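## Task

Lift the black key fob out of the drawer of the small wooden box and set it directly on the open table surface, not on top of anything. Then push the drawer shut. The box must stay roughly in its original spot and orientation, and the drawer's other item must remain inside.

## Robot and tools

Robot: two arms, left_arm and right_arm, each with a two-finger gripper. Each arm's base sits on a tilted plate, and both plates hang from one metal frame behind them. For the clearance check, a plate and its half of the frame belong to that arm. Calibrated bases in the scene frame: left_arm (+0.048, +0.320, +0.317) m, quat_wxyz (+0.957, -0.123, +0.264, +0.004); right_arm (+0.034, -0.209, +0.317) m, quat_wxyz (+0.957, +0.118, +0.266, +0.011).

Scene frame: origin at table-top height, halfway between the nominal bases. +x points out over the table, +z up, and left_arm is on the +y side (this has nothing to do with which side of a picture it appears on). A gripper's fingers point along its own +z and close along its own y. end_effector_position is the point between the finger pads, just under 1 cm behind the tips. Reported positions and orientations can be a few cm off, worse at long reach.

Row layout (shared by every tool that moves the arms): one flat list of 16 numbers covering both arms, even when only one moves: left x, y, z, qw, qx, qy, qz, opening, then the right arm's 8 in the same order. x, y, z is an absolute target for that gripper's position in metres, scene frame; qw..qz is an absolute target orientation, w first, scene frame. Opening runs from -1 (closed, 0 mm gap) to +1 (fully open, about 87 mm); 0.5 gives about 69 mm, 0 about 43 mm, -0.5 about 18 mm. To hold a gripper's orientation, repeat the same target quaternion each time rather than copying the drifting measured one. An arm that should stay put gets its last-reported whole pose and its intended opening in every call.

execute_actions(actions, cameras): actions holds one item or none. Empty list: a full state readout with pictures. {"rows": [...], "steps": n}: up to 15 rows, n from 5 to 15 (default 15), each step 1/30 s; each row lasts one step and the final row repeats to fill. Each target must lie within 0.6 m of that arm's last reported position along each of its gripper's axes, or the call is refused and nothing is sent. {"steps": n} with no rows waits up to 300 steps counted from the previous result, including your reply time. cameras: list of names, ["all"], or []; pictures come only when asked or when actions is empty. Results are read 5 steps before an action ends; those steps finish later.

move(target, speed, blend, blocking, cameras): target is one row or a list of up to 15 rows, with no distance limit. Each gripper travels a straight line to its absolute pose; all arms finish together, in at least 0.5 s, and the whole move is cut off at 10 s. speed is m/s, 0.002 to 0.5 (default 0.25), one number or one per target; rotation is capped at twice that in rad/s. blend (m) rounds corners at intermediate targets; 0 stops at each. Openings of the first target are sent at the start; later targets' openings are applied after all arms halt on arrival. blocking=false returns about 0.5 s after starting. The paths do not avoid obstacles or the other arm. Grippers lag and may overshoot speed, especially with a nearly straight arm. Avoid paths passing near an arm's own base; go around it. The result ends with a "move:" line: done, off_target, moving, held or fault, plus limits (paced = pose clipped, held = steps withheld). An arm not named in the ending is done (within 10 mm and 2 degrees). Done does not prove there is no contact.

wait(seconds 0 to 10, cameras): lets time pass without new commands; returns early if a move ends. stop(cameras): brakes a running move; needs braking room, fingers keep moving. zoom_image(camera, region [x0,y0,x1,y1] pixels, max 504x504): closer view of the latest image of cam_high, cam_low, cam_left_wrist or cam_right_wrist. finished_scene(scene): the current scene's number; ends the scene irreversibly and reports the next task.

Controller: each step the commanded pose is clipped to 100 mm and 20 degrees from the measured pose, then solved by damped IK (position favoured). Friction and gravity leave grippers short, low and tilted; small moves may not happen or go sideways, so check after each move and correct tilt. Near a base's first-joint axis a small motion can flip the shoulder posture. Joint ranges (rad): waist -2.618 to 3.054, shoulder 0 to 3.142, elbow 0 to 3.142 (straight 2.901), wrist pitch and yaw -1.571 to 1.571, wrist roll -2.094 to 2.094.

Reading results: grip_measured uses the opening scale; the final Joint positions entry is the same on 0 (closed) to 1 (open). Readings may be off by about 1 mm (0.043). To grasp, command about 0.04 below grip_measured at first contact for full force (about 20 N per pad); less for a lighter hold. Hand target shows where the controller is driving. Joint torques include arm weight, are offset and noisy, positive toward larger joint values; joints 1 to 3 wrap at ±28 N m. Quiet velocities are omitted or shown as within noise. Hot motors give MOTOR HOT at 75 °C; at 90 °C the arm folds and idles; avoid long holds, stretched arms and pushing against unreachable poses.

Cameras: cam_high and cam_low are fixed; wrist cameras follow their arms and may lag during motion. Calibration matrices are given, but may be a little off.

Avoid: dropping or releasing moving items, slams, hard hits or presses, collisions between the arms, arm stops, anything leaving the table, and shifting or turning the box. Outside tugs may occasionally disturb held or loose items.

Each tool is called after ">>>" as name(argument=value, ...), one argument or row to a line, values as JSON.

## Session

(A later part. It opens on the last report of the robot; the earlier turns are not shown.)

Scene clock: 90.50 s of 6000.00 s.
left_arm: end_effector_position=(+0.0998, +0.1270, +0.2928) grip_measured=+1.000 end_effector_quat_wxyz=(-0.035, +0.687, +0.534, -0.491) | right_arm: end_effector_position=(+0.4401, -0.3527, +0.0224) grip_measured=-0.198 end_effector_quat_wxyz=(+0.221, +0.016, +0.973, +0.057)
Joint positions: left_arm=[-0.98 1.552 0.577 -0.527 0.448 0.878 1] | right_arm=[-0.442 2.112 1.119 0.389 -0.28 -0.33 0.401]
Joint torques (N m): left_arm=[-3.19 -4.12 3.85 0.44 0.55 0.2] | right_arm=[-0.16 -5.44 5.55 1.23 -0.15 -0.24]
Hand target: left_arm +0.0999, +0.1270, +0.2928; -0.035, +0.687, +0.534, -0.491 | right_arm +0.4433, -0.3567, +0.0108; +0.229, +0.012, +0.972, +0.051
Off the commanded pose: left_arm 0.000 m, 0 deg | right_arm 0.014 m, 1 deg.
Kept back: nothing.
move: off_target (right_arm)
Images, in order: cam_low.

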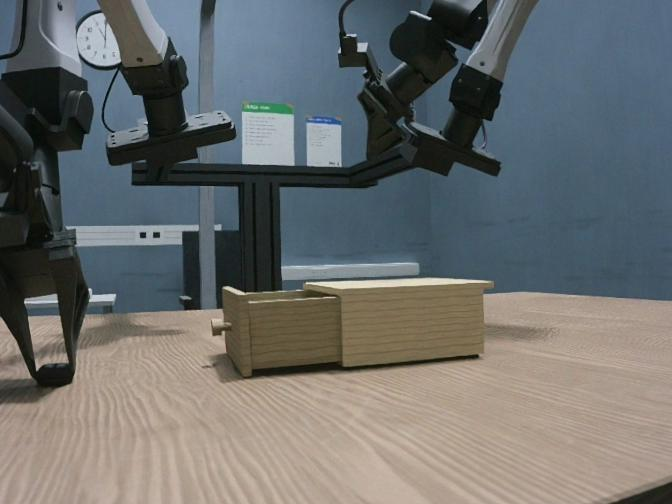

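>>> move(
  target=[
    [0.0998,0.1270,0.2928,-0.035,0.687,0.534,-0.491,1,0.4435,-0.357,0.016,0.2289,0.0120,0.9720,0.0509,-0.12],
    [0.0998,0.1270,0.2928,-0.035,0.687,0.534,-0.491,1,0.4435,-0.357,0.017,0.2289,0.0120,0.9720,0.0509,0.2],
    [0.0998,0.1270,0.2928,-0.035,0.687,0.534,-0.491,1,0.442,-0.357,0.15,0.2289,0.0120,0.9720,0.0509,0.2],
  ],
  speed=[0.05,0.05,0.12],
  cameras=["cam_low","cam_right_wrist"],
)

Scene clock: 94.33 s of 6000.00 s.
left_arm: end_effector_position=(+0.0998, +0.1270, +0.2928) grip_measured=+1.000 end_effector_quat_wxyz=(-0.035, +0.687, +0.534, -0.491) | right_arm: end_effector_position=(+0.4402, -0.3508, +0.1386) grip_measured=+0.200 end_effector_quat_wxyz=(+0.221, +0.015, +0.973, +0.061)
Joint positions: left_arm=[-0.98 1.552 0.577 -0.527 0.448 0.878 1] | right_arm=[-0.442 1.682 0.982 0.093 -0.287 -0.331 0.6]
Joint torques (N m): left_arm=[-3.25 -4.11 3.79 0.44 0.55 0.18] | right_arm=[-0.66 -11.23 3.77 0.78 -0.15 -0.27]
Hand target: left_arm +0.0999, +0.1270, +0.2928; -0.035, +0.687, +0.534, -0.491 | right_arm +0.4419, -0.3569, +0.1495; +0.229, +0.012, +0.972, +0.051
Off the commanded pose: left_arm 0.000 m, 0 deg | right_arm 0.013 m, 1 deg.
Kept back: nothing.
move: off_target (right_arm)
camera_calibration:
cam_right_wrist: T_world_to_cam=[[0.017456, -0.992978, -0.117006, -0.341592], [-0.908069, -0.0647216, 0.41379, 0.339352], [-0.418457, 0.0990264, -0.902822, 0.480528], [0, 0, 0, 1]]
Images, in order: cam_low, cam_right_wrist.

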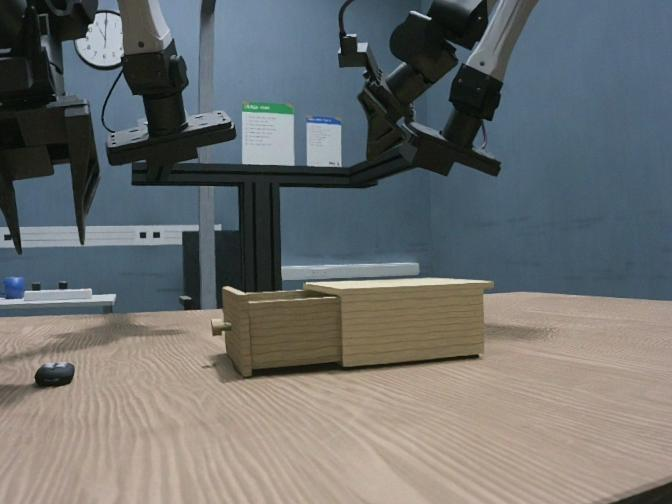

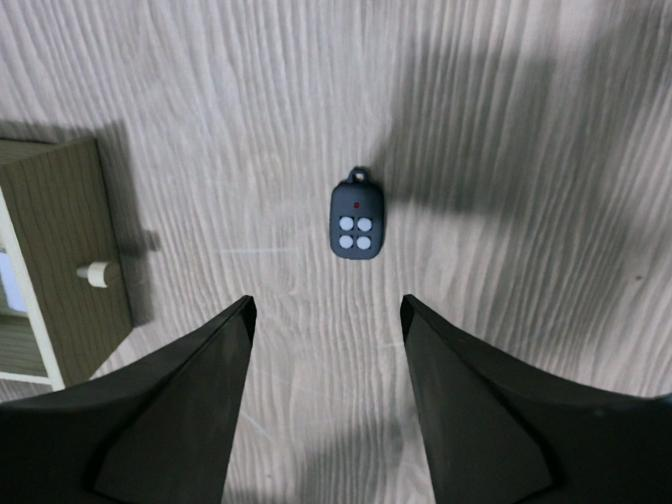

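>>> move(
  target=[
    [0.0998,0.1270,0.2928,-0.035,0.687,0.534,-0.491,1,0.400,-0.255,0.15,-0.0493,0.7054,0.7054,0.0493,0.0],
    [0.0998,0.1270,0.2928,-0.035,0.687,0.534,-0.491,1,0.400,-0.240,0.06,-0.0493,0.7054,0.7054,0.0493,0.0],
  ],
  speed=[0.4,0.15],
  blend=[0.02,0],
  cameras=["cam_low","cam_right_wrist","cam_high"],
)

Scene clock: 99.13 s of 6000.00 s.
left_arm: end_effector_position=(+0.0998, +0.1270, +0.2928) grip_measured=+1.000 end_effector_quat_wxyz=(-0.035, +0.687, +0.534, -0.491) | right_arm: end_effector_position=(+0.3958, -0.2434, +0.0643) grip_measured=+0.000 end_effector_quat_wxyz=(-0.051, +0.705, +0.706, +0.045)
Joint positions: left_arm=[-0.98 1.552 0.577 -0.527 0.448 0.878 1] | right_arm=[-0.283 1.974 1.072 -0.13 -0.047 1.285 0.5]
Joint torques (N m): left_arm=[-3.28 -4.12 3.84 0.43 0.54 0.19] | right_arm=[1.89 -6.86 3.85 0.18 0.01 -0.05]
Hand target: left_arm +0.0999, +0.1270, +0.2928; -0.035, +0.687, +0.534, -0.491 | right_arm +0.3998, -0.2400, +0.0602; -0.049, +0.705, +0.705, +0.049
Off the commanded pose: left_arm 0.000 m, 0 deg | right_arm 0.007 m, 1 deg.
Kept back: nothing.
move: done
camera_calibration:
cam_right_wrist: T_world_to_cam=[[-0.999733, -0.0228238, 0.0036007, 0.388153], [-0.00897883, 0.527329, 0.849614, 0.0969604], [-0.0212901, 0.849355, -0.527393, 0.385581], [0, 0, 0, 1]]
Images, in order: cam_high, cam_low, cam_right_wrist.

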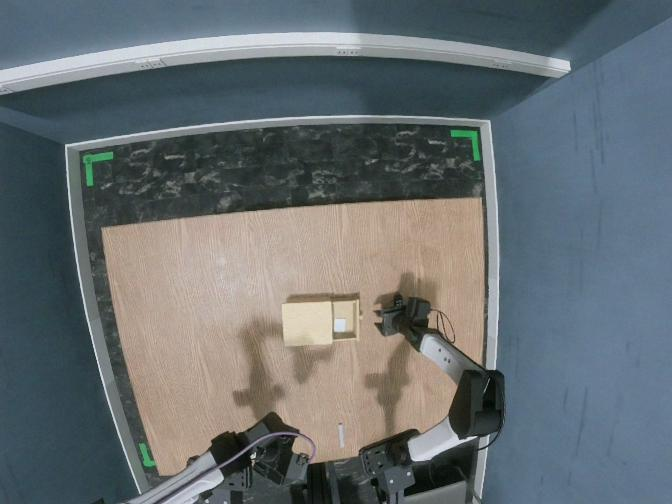

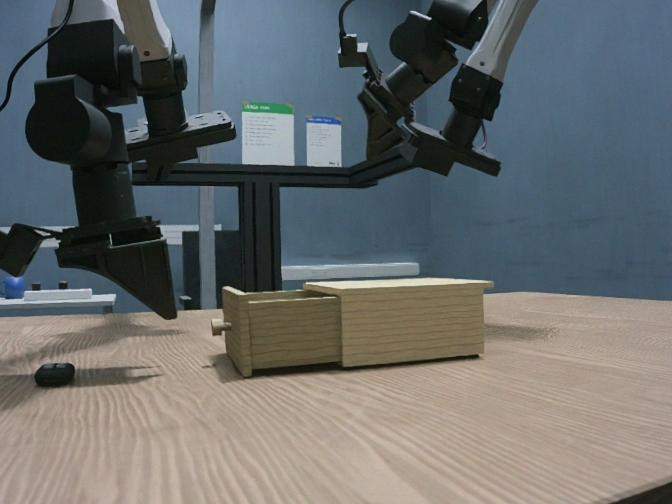

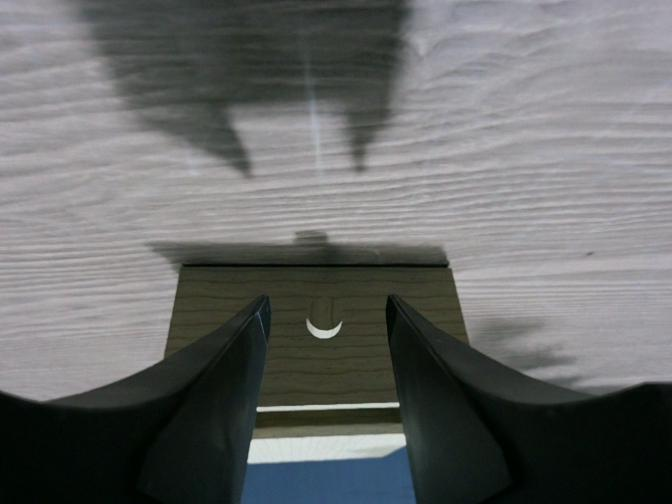

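>>> move(
  target=[
    [0.0998,0.1270,0.2928,-0.035,0.687,0.534,-0.491,1,0.401,-0.230,0.041,-0.0493,0.7054,0.7054,0.0493,0.0],
    [0.0998,0.1270,0.2928,-0.035,0.687,0.534,-0.491,1,0.401,-0.14,0.041,-0.0493,0.7054,0.7054,0.0493,0.0],
  ],
  speed=[0.1,0.05],
  blend=[0.01,0],
  cameras=["cam_low","cam_right_wrist","cam_high"],
)

Scene clock: 101.67 s of 6000.00 s.
left_arm: end_effector_position=(+0.0998, +0.1270, +0.2928) grip_measured=+1.000 end_effector_quat_wxyz=(-0.035, +0.687, +0.534, -0.491) | right_arm: end_effector_position=(+0.4102, -0.1665, +0.0431) grip_measured=+0.000 end_effector_quat_wxyz=(-0.019, +0.717, +0.696, +0.031)
Joint positions: left_arm=[-0.98 1.552 0.577 -0.527 0.448 0.878 1] | right_arm=[-0.05 2.075 1.075 -0.002 0.137 1.51 0.5]
Joint torques (N m): left_arm=[-3.23 -4.05 3.81 0.44 0.54 0.19] | right_arm=[5.65 -6.22 1.74 0.16 -0.46 -0.11]
Hand target: left_arm +0.0999, +0.1270, +0.2928; -0.035, +0.687, +0.534, -0.491 | right_arm +0.4003, -0.1409, +0.0420; -0.049, +0.705, +0.705, +0.049
Off the commanded pose: left_arm 0.000 m, 0 deg | right_arm 0.028 m, 4 deg.
Kept back: nothing.
move: off_target (right_arm)
camera_calibration:
cam_right_wrist: T_world_to_cam=[[-0.999784, 0.00858391, -0.0189444, 0.410597], [-0.0103944, 0.582728, 0.812601, 0.0859744], [0.0180147, 0.812622, -0.582512, 0.289496], [0, 0, 0, 1]]
Images, in order: cam_high, cam_low, cam_right_wrist.

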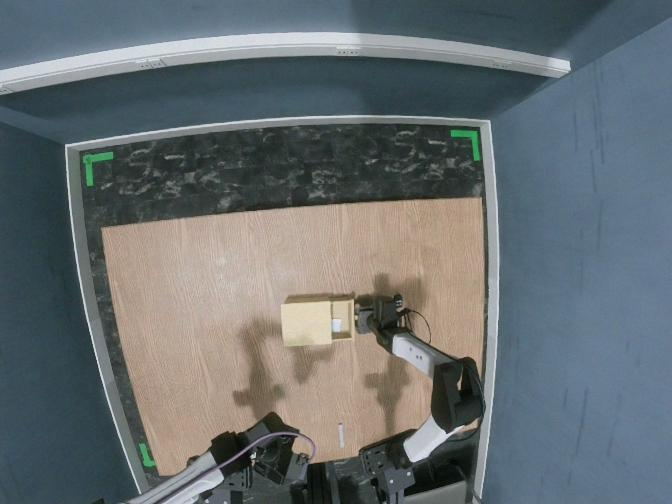

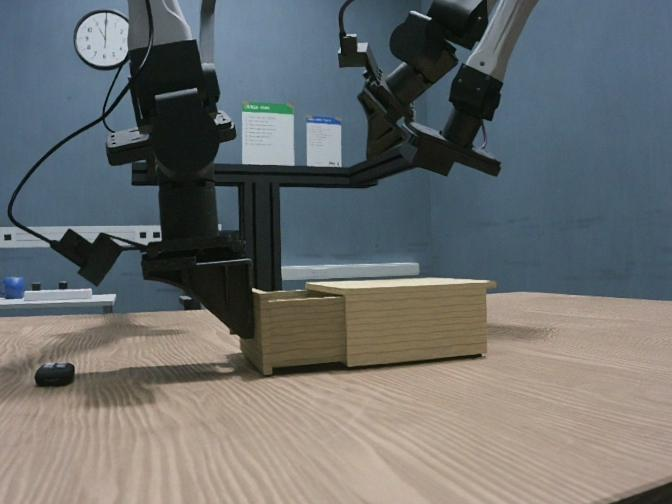

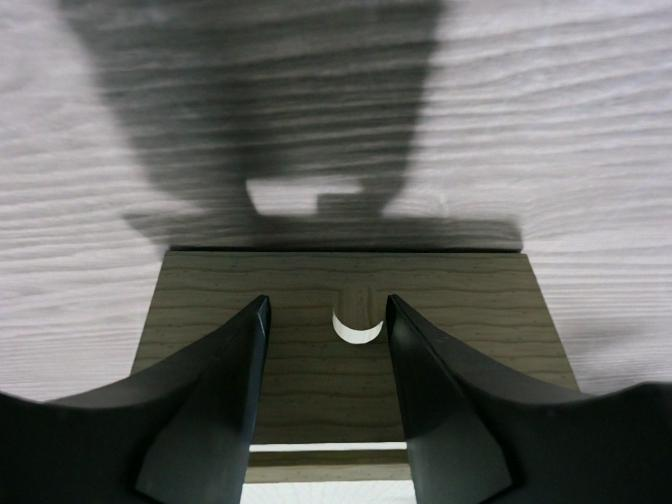

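>>> move(
  target=[0.0998,0.1270,0.2928,-0.035,0.687,0.534,-0.491,1,0.392,-0.10,0.041,-0.080,0.700,0.708,0.055,0.0],
  speed=0.05,
  cameras=["cam_low","cam_right_wrist","cam_high"],
)

Scene clock: 103.10 s of 6000.00 s.
left_arm: end_effector_position=(+0.0998, +0.1270, +0.2928) grip_measured=+1.000 end_effector_quat_wxyz=(-0.035, +0.687, +0.534, -0.491) | right_arm: end_effector_position=(+0.4034, -0.1297, +0.0402) grip_measured=+0.000 end_effector_quat_wxyz=(-0.038, +0.715, +0.697, +0.036)
Joint positions: left_arm=[-0.98 1.552 0.577 -0.527 0.448 0.878 1] | right_arm=[0.028 2.117 1.083 0.001 0.145 1.578 0.5]
Joint torques (N m): left_arm=[-3.19 -4.05 3.79 0.43 0.54 0.18] | right_arm=[6.58 -6.01 2.67 -0.07 -0.69 -0.13]
Hand target: left_arm +0.0999, +0.1270, +0.2928; -0.035, +0.687, +0.534, -0.491 | right_arm +0.3913, -0.1014, +0.0421; -0.079, +0.700, +0.708, +0.054
Off the commanded pose: left_arm 0.000 m, 0 deg | right_arm 0.032 m, 6 deg.
Kept back: nothing.
move: off_target (right_arm)
camera_calibration:
cam_right_wrist: T_world_to_cam=[[-0.99999, 0.00435711, -0.000293168, 0.402157], [0.00217354, 0.554822, 0.831966, 0.0573195], [0.00378763, 0.831958, -0.554826, 0.265191], [0, 0, 0, 1]]
Images, in order: cam_high, cam_low, cam_right_wrist.

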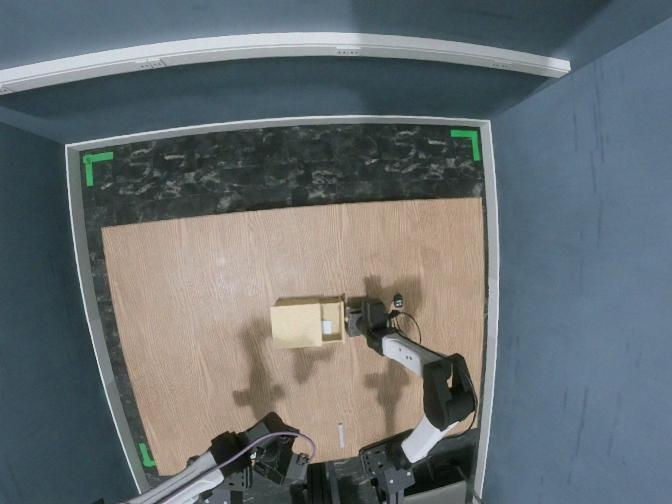

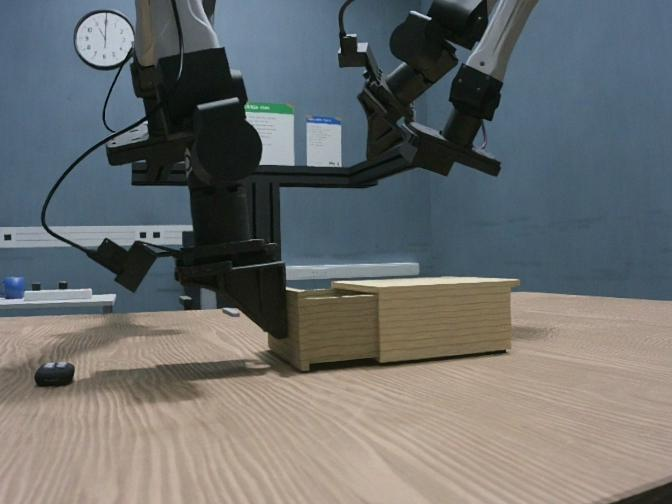

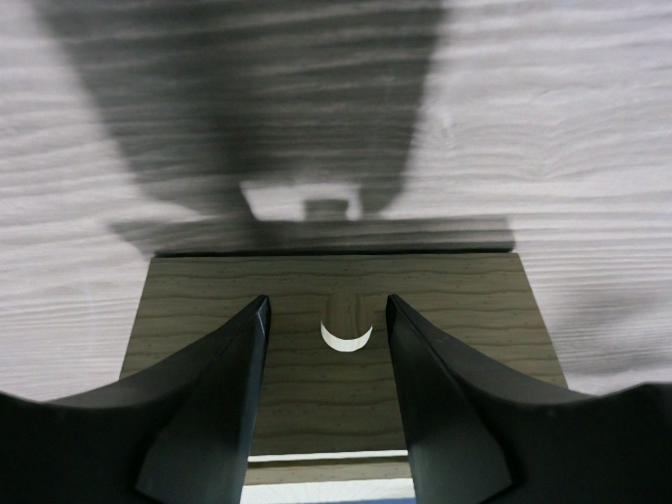

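>>> move(
  target=[
    [0.25,0.22,0.27,0,0,1,0,0.0,0.400,-0.127,0.041,-0.0493,0.7054,0.7054,0.0493,0.0],
    [0.39,0.21,0.18,0,-0.7071,0.7071,0,0.0,0.400,-0.127,0.041,-0.0493,0.7054,0.7054,0.0493,0.0],
  ],
  speed=0.4,
  blend=[0.02,0],
)

Scene clock: 109.50 s of 6000.00 s.
left_arm: end_effector_position=(+0.3849, +0.2120, +0.1830) grip_measured=+0.000 end_effector_quat_wxyz=(-0.004, +0.700, -0.714, -0.005) | right_arm: end_effector_position=(+0.4036, -0.1309, +0.0400) grip_measured=+0.000 end_effector_quat_wxyz=(-0.038, +0.710, +0.703, +0.039)
Joint positions: left_arm=[-0.354 1.641 0.904 -0.394 -0.416 -1.806 0.5] | right_arm=[0.022 2.117 1.083 0.005 0.137 1.557 0.5]
Joint torques (N m): left_arm=[-2.19 -6.09 4.98 0.57 0.05 0.06] | right_arm=[2.71 -8.1 0.84 0.22 -0.31 -0.27]
Hand target: left_arm +0.3899, +0.2102, +0.1801; +0.000, +0.707, -0.707, +0.000 | right_arm +0.4000, -0.1270, +0.0411; -0.049, +0.705, +0.705, +0.049
Off the commanded pose: left_arm 0.006 m, 1 deg | right_arm 0.005 m, 2 deg.
Kept back: nothing.
move: done
camera_calibration:
cam_left_wrist: T_world_to_cam=[[0.999663, -0.0221307, -0.0135364, -0.37959], [-0.00477291, -0.669779, 0.742545, 0.0326572], [-0.0254994, -0.74223, -0.66966, 0.430615], [0, 0, 0, 1]]
cam_right_wrist: T_world_to_cam=[[-0.999932, -0.0102602, -0.00549149, 0.400707], [-0.010237, 0.551086, 0.834386, 0.062572], [-0.0055347, 0.834385, -0.551154, 0.269976], [0, 0, 0, 1]]

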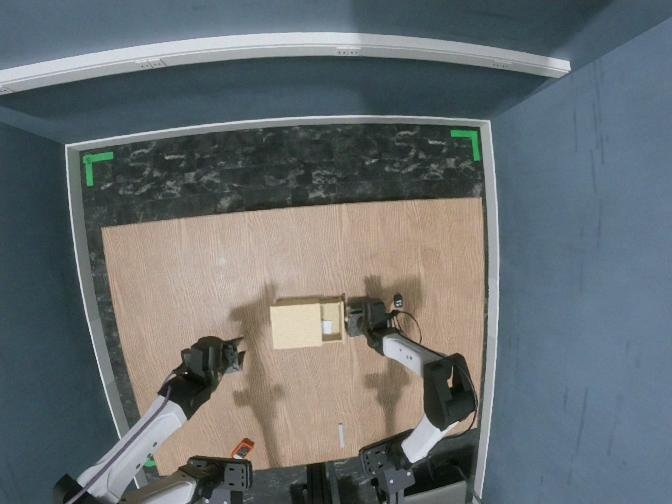

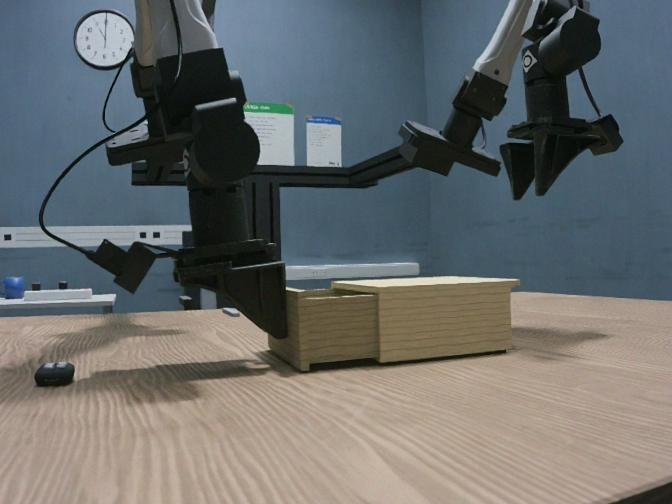

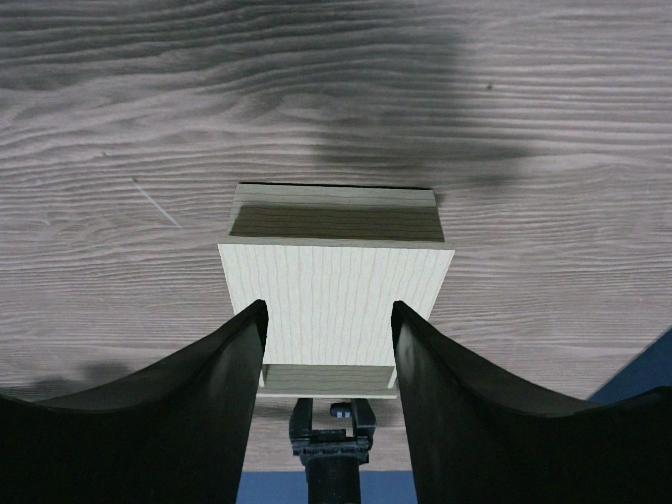

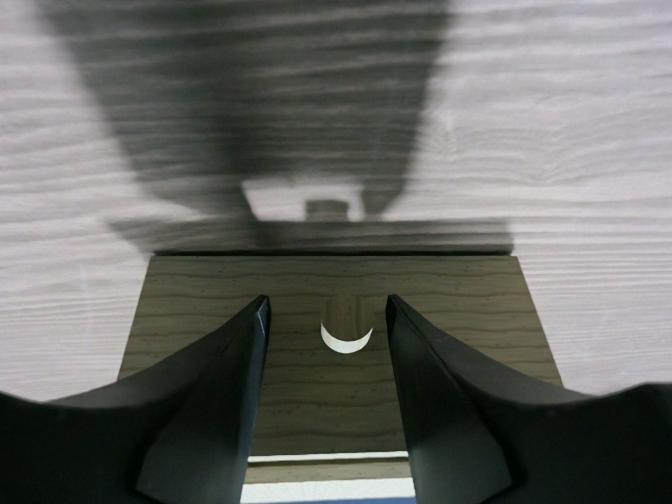

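>>> move(
  target=[
    [0.392,0.195,0.12,-0.1106,-0.6984,0.6984,-0.1106,0.0,0.400,-0.127,0.041,-0.0493,0.7054,0.7054,0.0493,0.0],
    [0.393,0.182,0.042,-0.1106,-0.6984,0.6984,-0.1106,0.0,0.400,-0.127,0.041,-0.0493,0.7054,0.7054,0.0493,0.0],
  ],
  speed=[0.2,0.08],
  blend=[0.02,0],
  cameras=["cam_low","cam_left_wrist","cam_high"],
)

Scene clock: 112.67 s of 6000.00 s.
left_arm: end_effector_position=(+0.3905, +0.1813, +0.0460) grip_measured=+0.000 end_effector_quat_wxyz=(-0.109, -0.698, +0.700, -0.104) | right_arm: end_effector_position=(+0.4036, -0.1309, +0.0400) grip_measured=+0.000 end_effector_quat_wxyz=(-0.038, +0.710, +0.703, +0.039)
Joint positions: left_arm=[-0.121 2.174 1.017 0.107 0.007 -1.602 0.5] | right_arm=[0.022 2.117 1.083 0.005 0.137 1.557 0.5]
Joint torques (N m): left_arm=[-2.32 -7.66 2.24 0.61 0.23 0.21] | right_arm=[2.73 -8.13 1.03 0.16 -0.31 -0.29]
Hand target: left_arm +0.3929, +0.1821, +0.0421; +0.111, +0.698, -0.698, +0.111 | right_arm +0.4000, -0.1270, +0.0411; -0.049, +0.705, +0.705, +0.049
Off the commanded pose: left_arm 0.005 m, 1 deg | right_arm 0.005 m, 2 deg.
Kept back: nothing.
move: done
camera_calibration:
cam_left_wrist: T_world_to_cam=[[0.999791, -0.00978903, -0.0179488, -0.389817], [0.0124236, -0.406338, 0.913638, 0.051487], [-0.0162369, -0.91367, -0.406132, 0.33158], [0, 0, 0, 1]]
Images, in order: cam_high, cam_low, cam_left_wrist.

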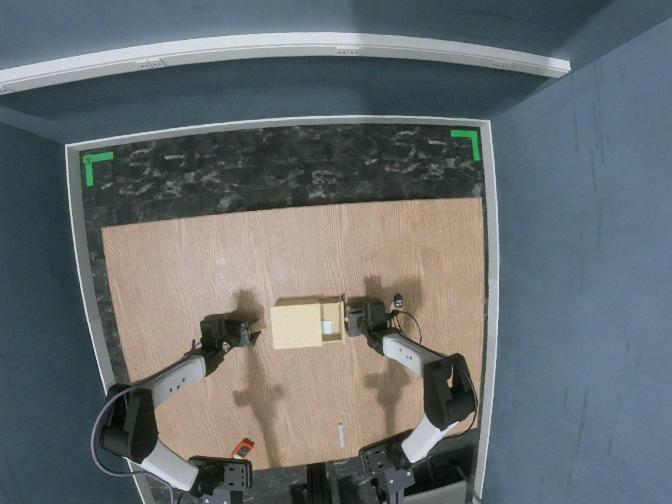

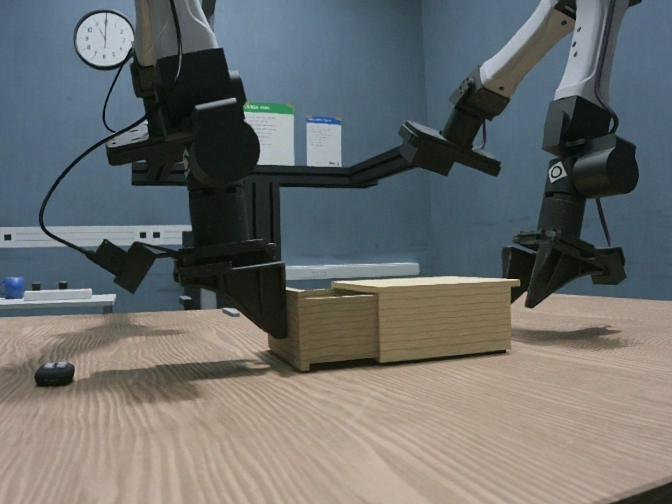

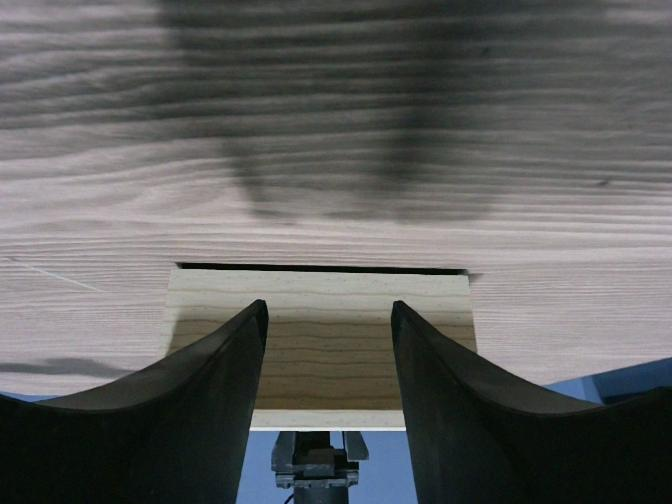

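>>> move(
  target=[
    [0.390,0.178,0.029,-0.1106,-0.6984,0.6984,-0.1106,0.0,0.400,-0.127,0.041,-0.0493,0.7054,0.7054,0.0493,0.0],
    [0.389,0.132,0.029,-0.1106,-0.6984,0.6984,-0.1106,0.0,0.400,-0.127,0.041,-0.0493,0.7054,0.7054,0.0493,0.0],
  ],
  speed=[0.1,0.05],
  blend=[0.01,0],
  cameras=["cam_low","cam_left_wrist","cam_high"],
)

Scene clock: 114.47 s of 6000.00 s.
left_arm: end_effector_position=(+0.3897, +0.1320, +0.0351) grip_measured=+0.000 end_effector_quat_wxyz=(-0.117, -0.695, +0.700, -0.117) | right_arm: end_effector_position=(+0.4036, -0.1309, +0.0400) grip_measured=+0.000 end_effector_quat_wxyz=(-0.038, +0.710, +0.703, +0.039)
Joint positions: left_arm=[-0.225 2.281 1.085 0.155 -0.016 -1.686 0.5] | right_arm=[0.022 2.117 1.083 0.005 0.137 1.557 0.5]
Joint torques (N m): left_arm=[-4.34 -7.53 2.07 0.69 -0.04 0.1] | right_arm=[2.61 -8.14 0.92 0.19 -0.3 -0.34]
Hand target: left_arm +0.3887, +0.1320, +0.0292; +0.111, +0.698, -0.698, +0.111 | right_arm +0.4000, -0.1270, +0.0411; -0.049, +0.705, +0.705, +0.049
Off the commanded pose: left_arm 0.006 m, 1 deg | right_arm 0.005 m, 2 deg.
Kept back: nothing.
move: done; blend cut to 0.007 m at target 1
camera_calibration:
cam_left_wrist: T_world_to_cam=[[0.99986, -0.0133343, -0.0101475, -0.389514], [0.00433665, -0.379034, 0.925373, 0.0405361], [-0.0161855, -0.925287, -0.378923, 0.28265], [0, 0, 0, 1]]
Images, in order: cam_high, cam_low, cam_left_wrist.

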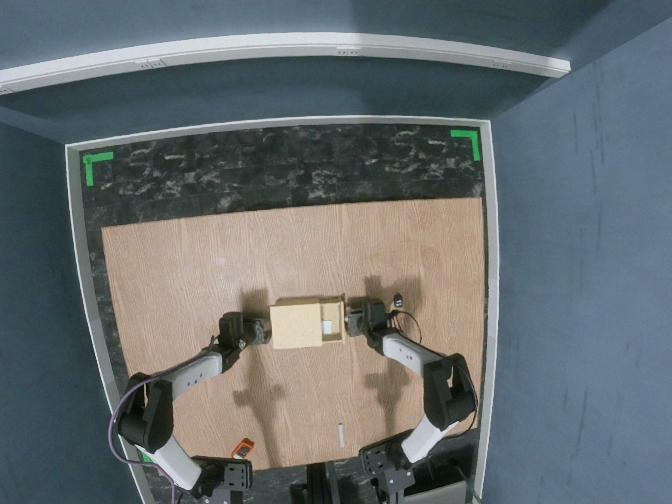

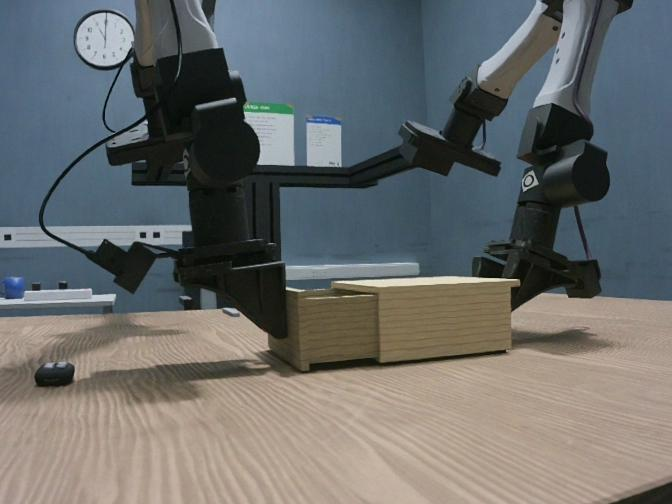

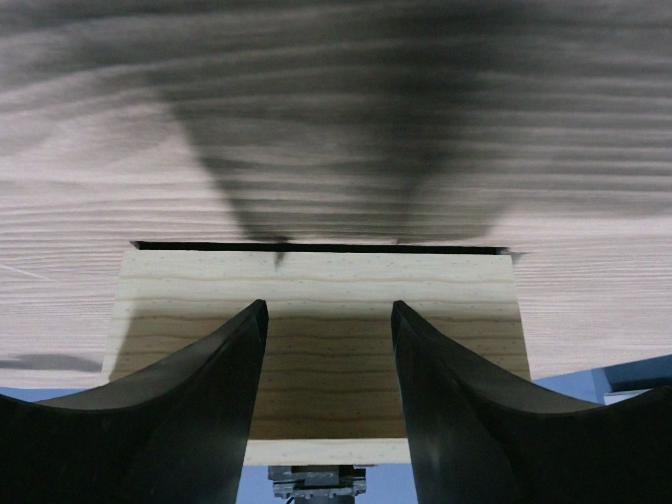

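>>> move(
  target=[0.388,0.110,0.029,-0.1106,-0.6984,0.6984,-0.1106,0.0,0.392,-0.075,0.041,-0.080,0.700,0.708,0.055,0.0],
  speed=0.04,
  cameras=["cam_low","cam_left_wrist","cam_high","cam_right_wrist"],
)

Scene clock: 116.30 s of 6000.00 s.
left_arm: end_effector_position=(+0.3913, +0.1255, +0.0282) grip_measured=+0.000 end_effector_quat_wxyz=(+0.097, +0.701, -0.700, +0.101) | right_arm: end_effector_position=(+0.4035, -0.1068, +0.0394) grip_measured=+0.000 end_effector_quat_wxyz=(-0.038, +0.717, +0.695, +0.035)
Joint positions: left_arm=[-0.259 2.309 1.111 0.155 -0.085 -1.723 0.5] | right_arm=[0.086 2.143 1.101 0 0.175 1.635 0.5]
Joint torques (N m): left_arm=[-6.37 -7.49 2.32 0.67 0.3 -0.06] | right_arm=[7.27 -6.06 2.88 -0.11 -0.7 -0.19]
Hand target: left_arm +0.3877, +0.1105, +0.0294; +0.111, +0.698, -0.699, +0.110 | right_arm +0.3913, -0.0765, +0.0422; -0.079, +0.700, +0.708, +0.054
Off the commanded pose: left_arm 0.016 m, 2 deg | right_arm 0.034 m, 6 deg.
Kept back: nothing.
move: off_target (left_arm, right_arm)
camera_calibration:
cam_left_wrist: T_world_to_cam=[[0.999977, -0.00360502, -0.0056677, -0.392628], [0.00358761, -0.426698, 0.904387, 0.0513109], [-0.00567873, -0.904387, -0.426676, 0.268657], [0, 0, 0, 1]]
cam_right_wrist: T_world_to_cam=[[-0.999945, 0.0103319, 0.00170061, 0.402734], [0.00714939, 0.55502, 0.831806, 0.0433389], [0.00765028, 0.831773, -0.555063, 0.244071], [0, 0, 0, 1]]

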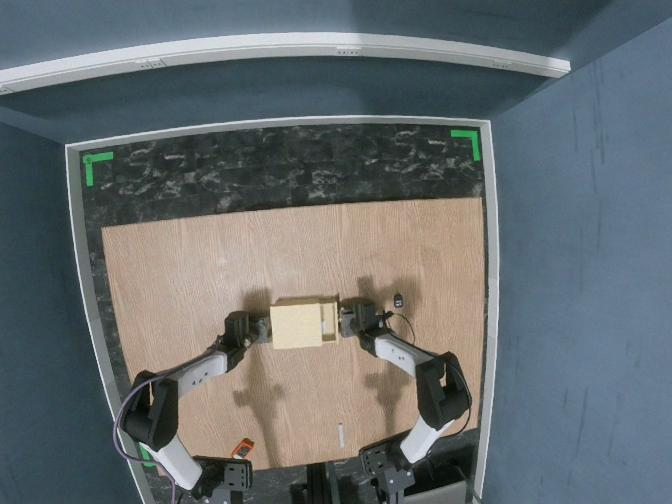

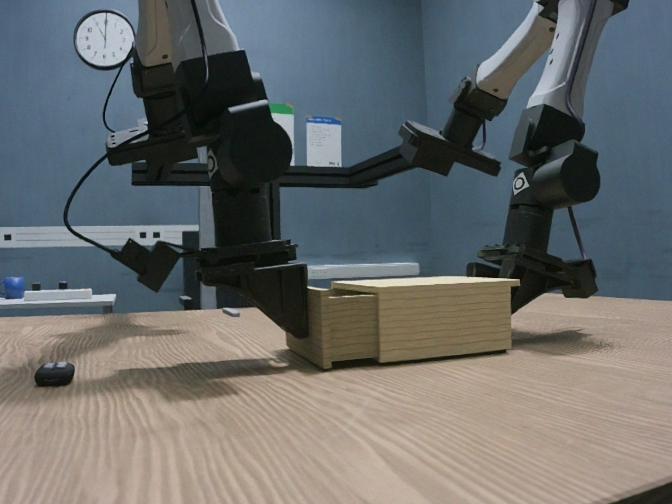

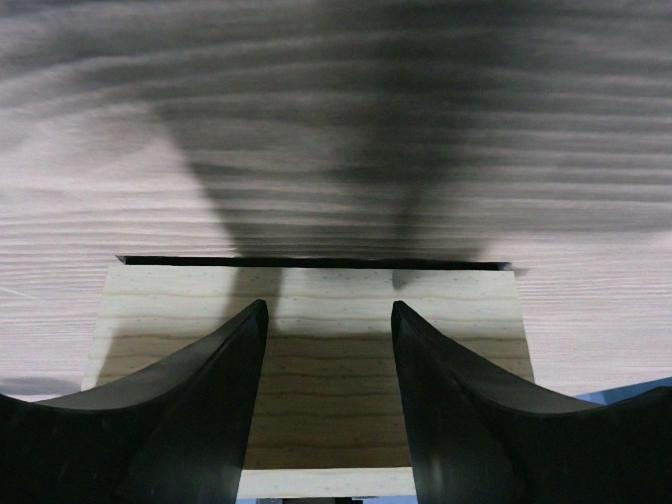

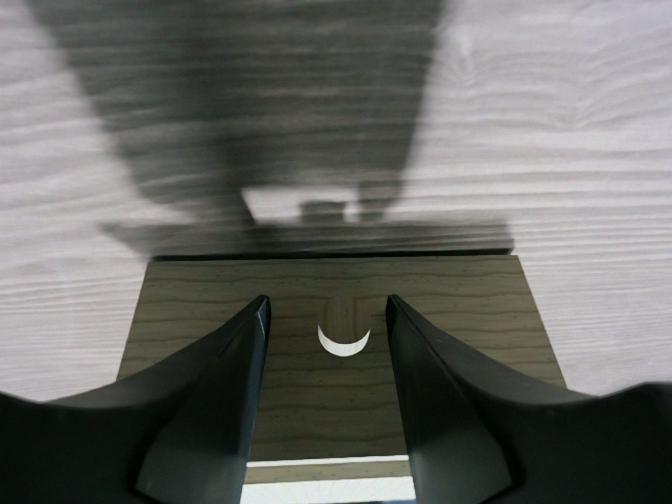

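>>> move(
  target=[0.386,0.106,0.031,-0.1106,-0.6984,0.6984,-0.1106,0.0,0.390,-0.030,0.041,-0.080,0.700,0.708,0.055,0.0],
  speed=0.04,
  cameras=["cam_low","cam_high","cam_right_wrist"],
)

Scene clock: 118.03 s of 6000.00 s.
left_arm: end_effector_position=(+0.3915, +0.1259, +0.0276) grip_measured=+0.000 end_effector_quat_wxyz=(+0.090, +0.702, -0.700, +0.096) | right_arm: end_effector_position=(+0.4029, -0.0681, +0.0373) grip_measured=+0.000 end_effector_quat_wxyz=(-0.032, +0.720, +0.692, +0.029)
Joint positions: left_arm=[-0.266 2.309 1.111 0.155 -0.106 -1.729 0.5] | right_arm=[0.19 2.197 1.145 -0.01 0.244 1.737 0.5]
Joint torques (N m): left_arm=[-6.95 -7.69 1.85 0.69 0.43 -0.13] | right_arm=[8.81 -5.87 3.25 0.01 -0.83 -0.21]
Hand target: left_arm +0.3856, +0.1066, +0.0315; +0.111, +0.698, -0.699, +0.110 | right_arm +0.3890, -0.0322, +0.0427; -0.079, +0.700, +0.708, +0.054
Off the commanded pose: left_arm 0.021 m, 3 deg | right_arm 0.040 m, 7 deg.
Kept back: nothing.
move: off_target (left_arm, right_arm)
camera_calibration:
cam_right_wrist: T_world_to_cam=[[-0.999811, 0.0193284, 0.00229708, 0.402244], [0.0128983, 0.569522, 0.821875, 0.0226236], [0.0145773, 0.821749, -0.569664, 0.207854], [0, 0, 0, 1]]
Images, in order: cam_high, cam_low, cam_right_wrist.

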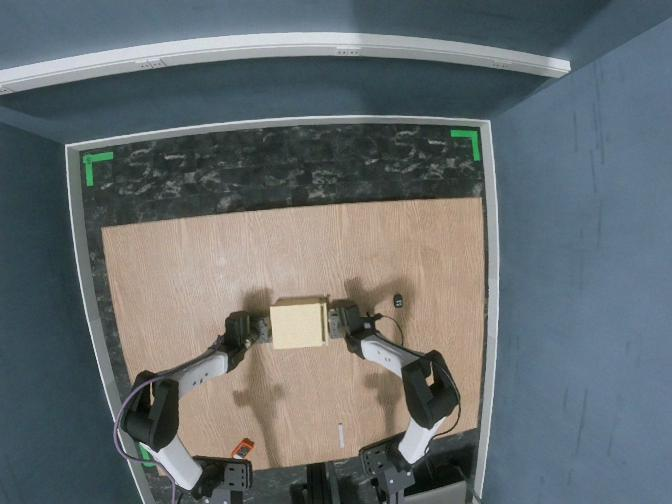

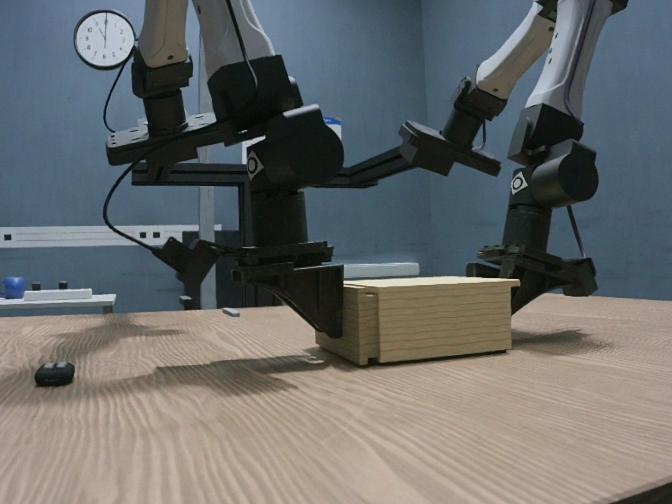

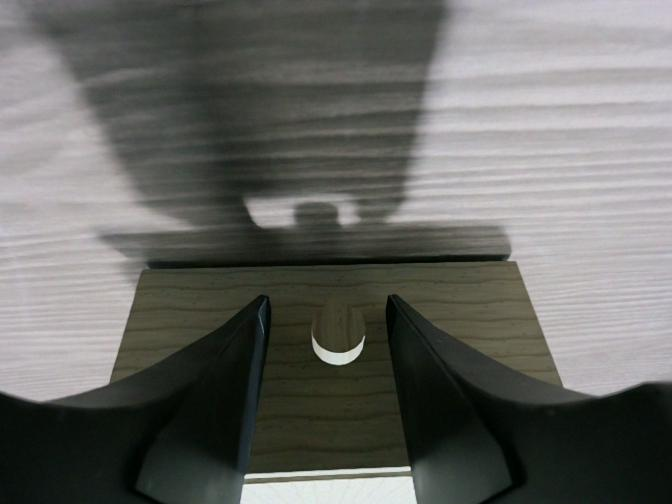

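>>> move(
  target=[0.386,0.106,0.031,-0.1106,-0.6984,0.6984,-0.1106,0.0,0.387,-0.006,0.043,-0.100,0.697,0.711,0.060,0.0],
  speed=0.03,
  cameras=["cam_low","cam_high","cam_right_wrist"],
)

>>> zoom_image(
  camera="cam_low",
  region=[290, 250, 540, 400],
)

Scene clock: 119.43 s of 6000.00 s.
left_arm: end_effector_position=(+0.3902, +0.1264, +0.0274) grip_measured=+0.000 end_effector_quat_wxyz=(+0.091, +0.702, -0.701, +0.094) | right_arm: end_effector_position=(+0.4028, -0.0527, +0.0363) grip_measured=+0.000 end_effector_quat_wxyz=(-0.034, +0.721, +0.692, +0.024)
Joint positions: left_arm=[-0.266 2.309 1.111 0.15 -0.108 -1.729 0.5] | right_arm=[0.228 2.225 1.183 -0.041 0.264 1.774 0.5]
Joint torques (N m): left_arm=[-6.97 -7.68 1.77 0.72 0.43 -0.11] | right_arm=[9.44 -6.15 3.34 -0.06 -1.2 -0.23]
Hand target: left_arm +0.3855, +0.1067, +0.0315; +0.111, +0.698, -0.699, +0.110 | right_arm +0.3858, -0.0093, +0.0455; -0.098, +0.696, +0.709, +0.058
Off the commanded pose: left_arm 0.021 m, 3 deg | right_arm 0.050 m, 9 deg.
Kept back: nothing.
move: off_target (left_arm, right_arm)
camera_calibration:
cam_right_wrist: T_world_to_cam=[[-0.999735, 0.0189288, 0.0130808, 0.401421], [0.0215664, 0.572779, 0.819426, 0.0114825], [0.00801833, 0.819491, -0.573036, 0.197245], [0, 0, 0, 1]]
Images, in order: cam_high, cam_low, cam_right_wrist.

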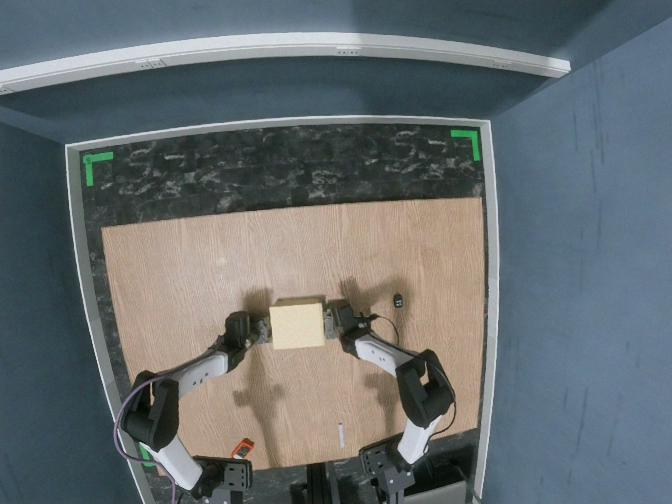

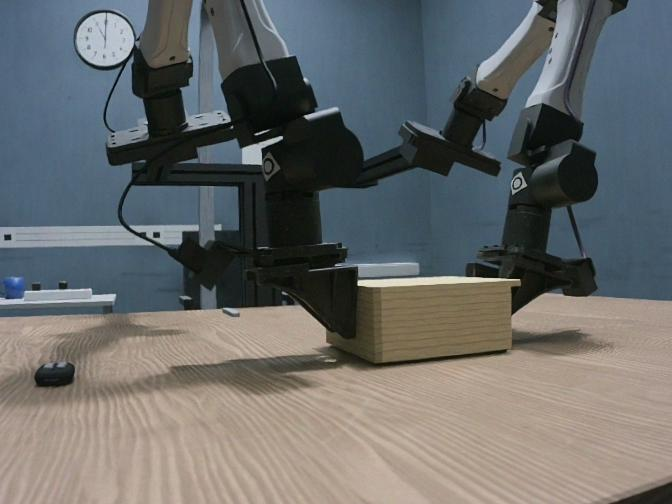

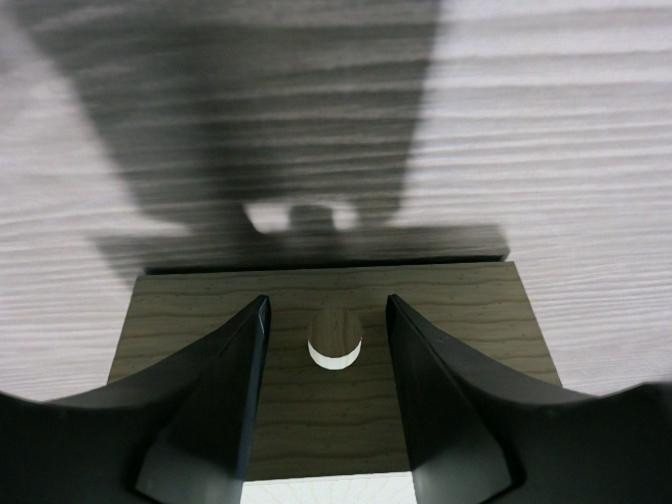

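Scaled by 2.016 from the camera's 672x504 image, which has a finer 960x720 frame.

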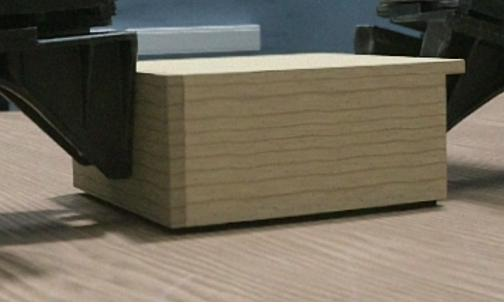

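>>> move(
  target=[
    [0.389,0.125,0.030,-0.1106,-0.6984,0.6984,-0.1106,0.0,0.402,-0.075,0.043,-0.0493,0.7054,0.7054,0.0493,0.0],
    [0.389,0.125,0.030,-0.1106,-0.6984,0.6984,-0.1106,0.0,0.402,-0.15,0.06,-0.0493,0.7054,0.7054,0.0493,0.0],
    [0.388,0.102,0.030,-0.1106,-0.6984,0.6984,-0.1106,0.0,0.402,-0.18,0.10,-0.0493,0.7054,0.7054,0.0493,0.0],
  ],
  speed=[0.06,0.12,0.05],
  blend=[0.005,0.005,0],
  cameras=["cam_low","cam_high","cam_right_wrist","cam_left_wrist"],
)

Scene clock: 123.20 s of 6000.00 s.
left_arm: end_effector_position=(+0.3882, +0.1171, +0.0282) grip_measured=+0.000 end_effector_quat_wxyz=(+0.098, +0.700, -0.701, +0.098) | right_arm: end_effector_position=(+0.3966, -0.1747, +0.0889) grip_measured=+0.000 end_effector_quat_wxyz=(-0.055, +0.705, +0.706, +0.042)
Joint positions: left_arm=[-0.282 2.32 1.119 0.15 -0.099 -1.74 0.5] | right_arm=[-0.082 1.904 1.005 -0.145 0.057 1.46 0.5]
Joint torques (N m): left_arm=[-6.32 -7.69 2.65 0.67 0.31 -0.05] | right_arm=[1.42 -11.06 2.03 -0.08 -0.09 -0.28]
Motor temperatures (°C): left_arm=[27 42 38 29 25 27 23] | right_arm=[27 39 30 30 28 29 28]
Hand target: left_arm +0.3877, +0.1023, +0.0304; +0.111, +0.698, -0.699, +0.110 | right_arm +0.4019, -0.1798, +0.0995; -0.049, +0.705, +0.705, +0.049
Off the commanded pose: left_arm 0.015 m, 2 deg | right_arm 0.013 m, 1 deg.
Kept back: nothing.
move: off_target (left_arm, right_arm)
camera_calibration:
cam_left_wrist: T_world_to_cam=[[0.999911, -0.00779214, -0.0108678, -0.388922], [0.00646732, -0.429546, 0.903022, 0.0469811], [-0.0117047, -0.903012, -0.429457, 0.263327], [0, 0, 0, 1]]
cam_right_wrist: T_world_to_cam=[[-0.999633, -0.0224851, 0.0150947, 0.389396], [0.000986956, 0.526757, 0.850016, 0.035753], [-0.0270639, 0.849719, -0.526541, 0.342473], [0, 0, 0, 1]]

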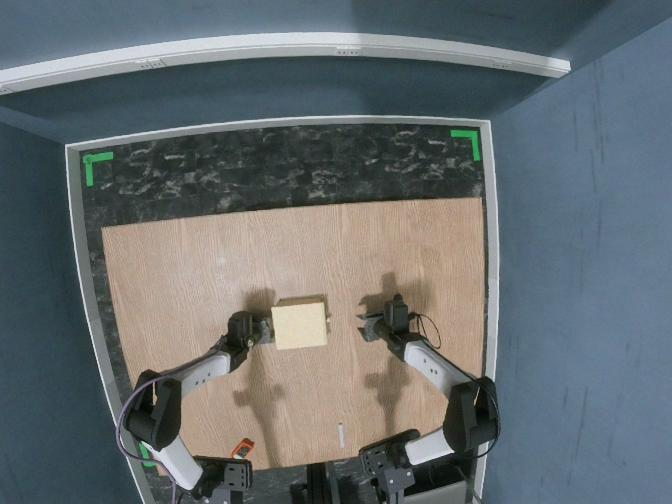

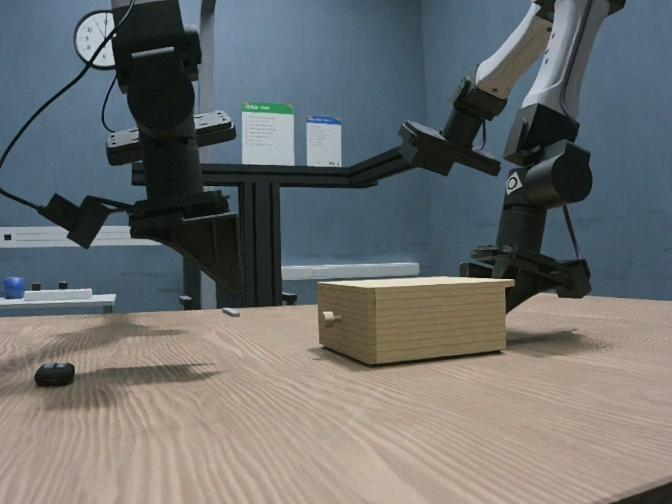

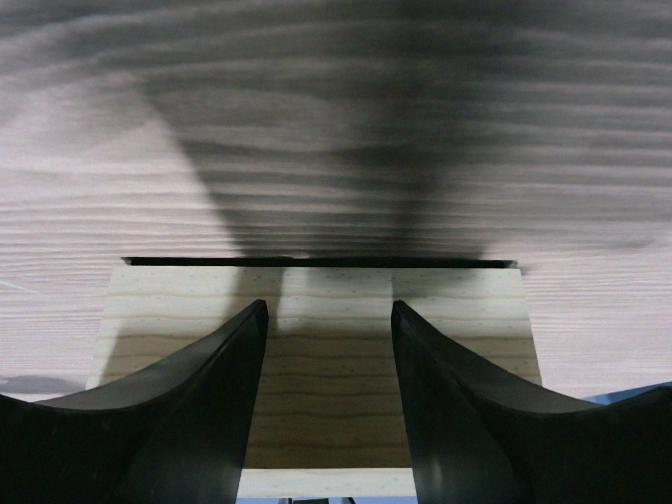

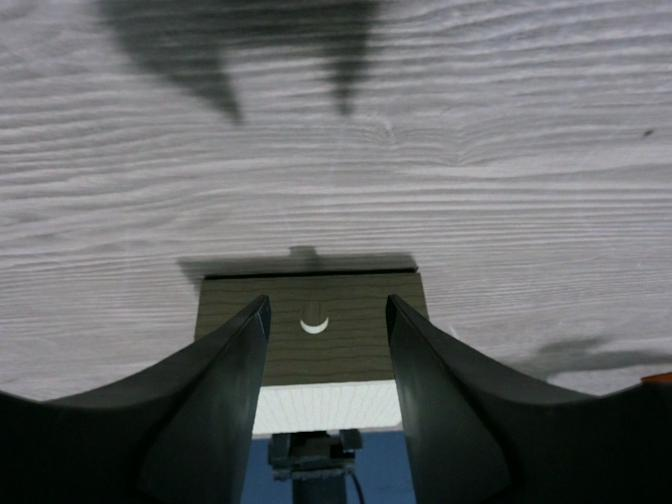

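>>> zoom_image(
  camera="cam_high",
  region=[240, 270, 360, 370],
)

>>> zoom_image(
  camera="cam_low",
  region=[290, 250, 540, 400],
)

Scaled by 4.200 from the camera's 672x504 image, which has a finer 960x720 frame.

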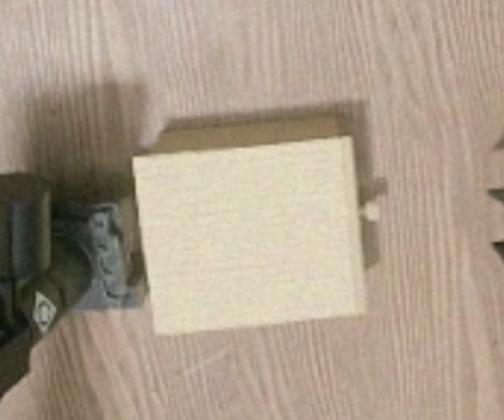

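Scaled by 2.016 from the camera's 672x504 image, which has a finer 960x720 frame.

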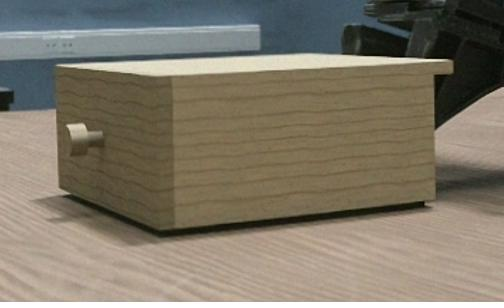

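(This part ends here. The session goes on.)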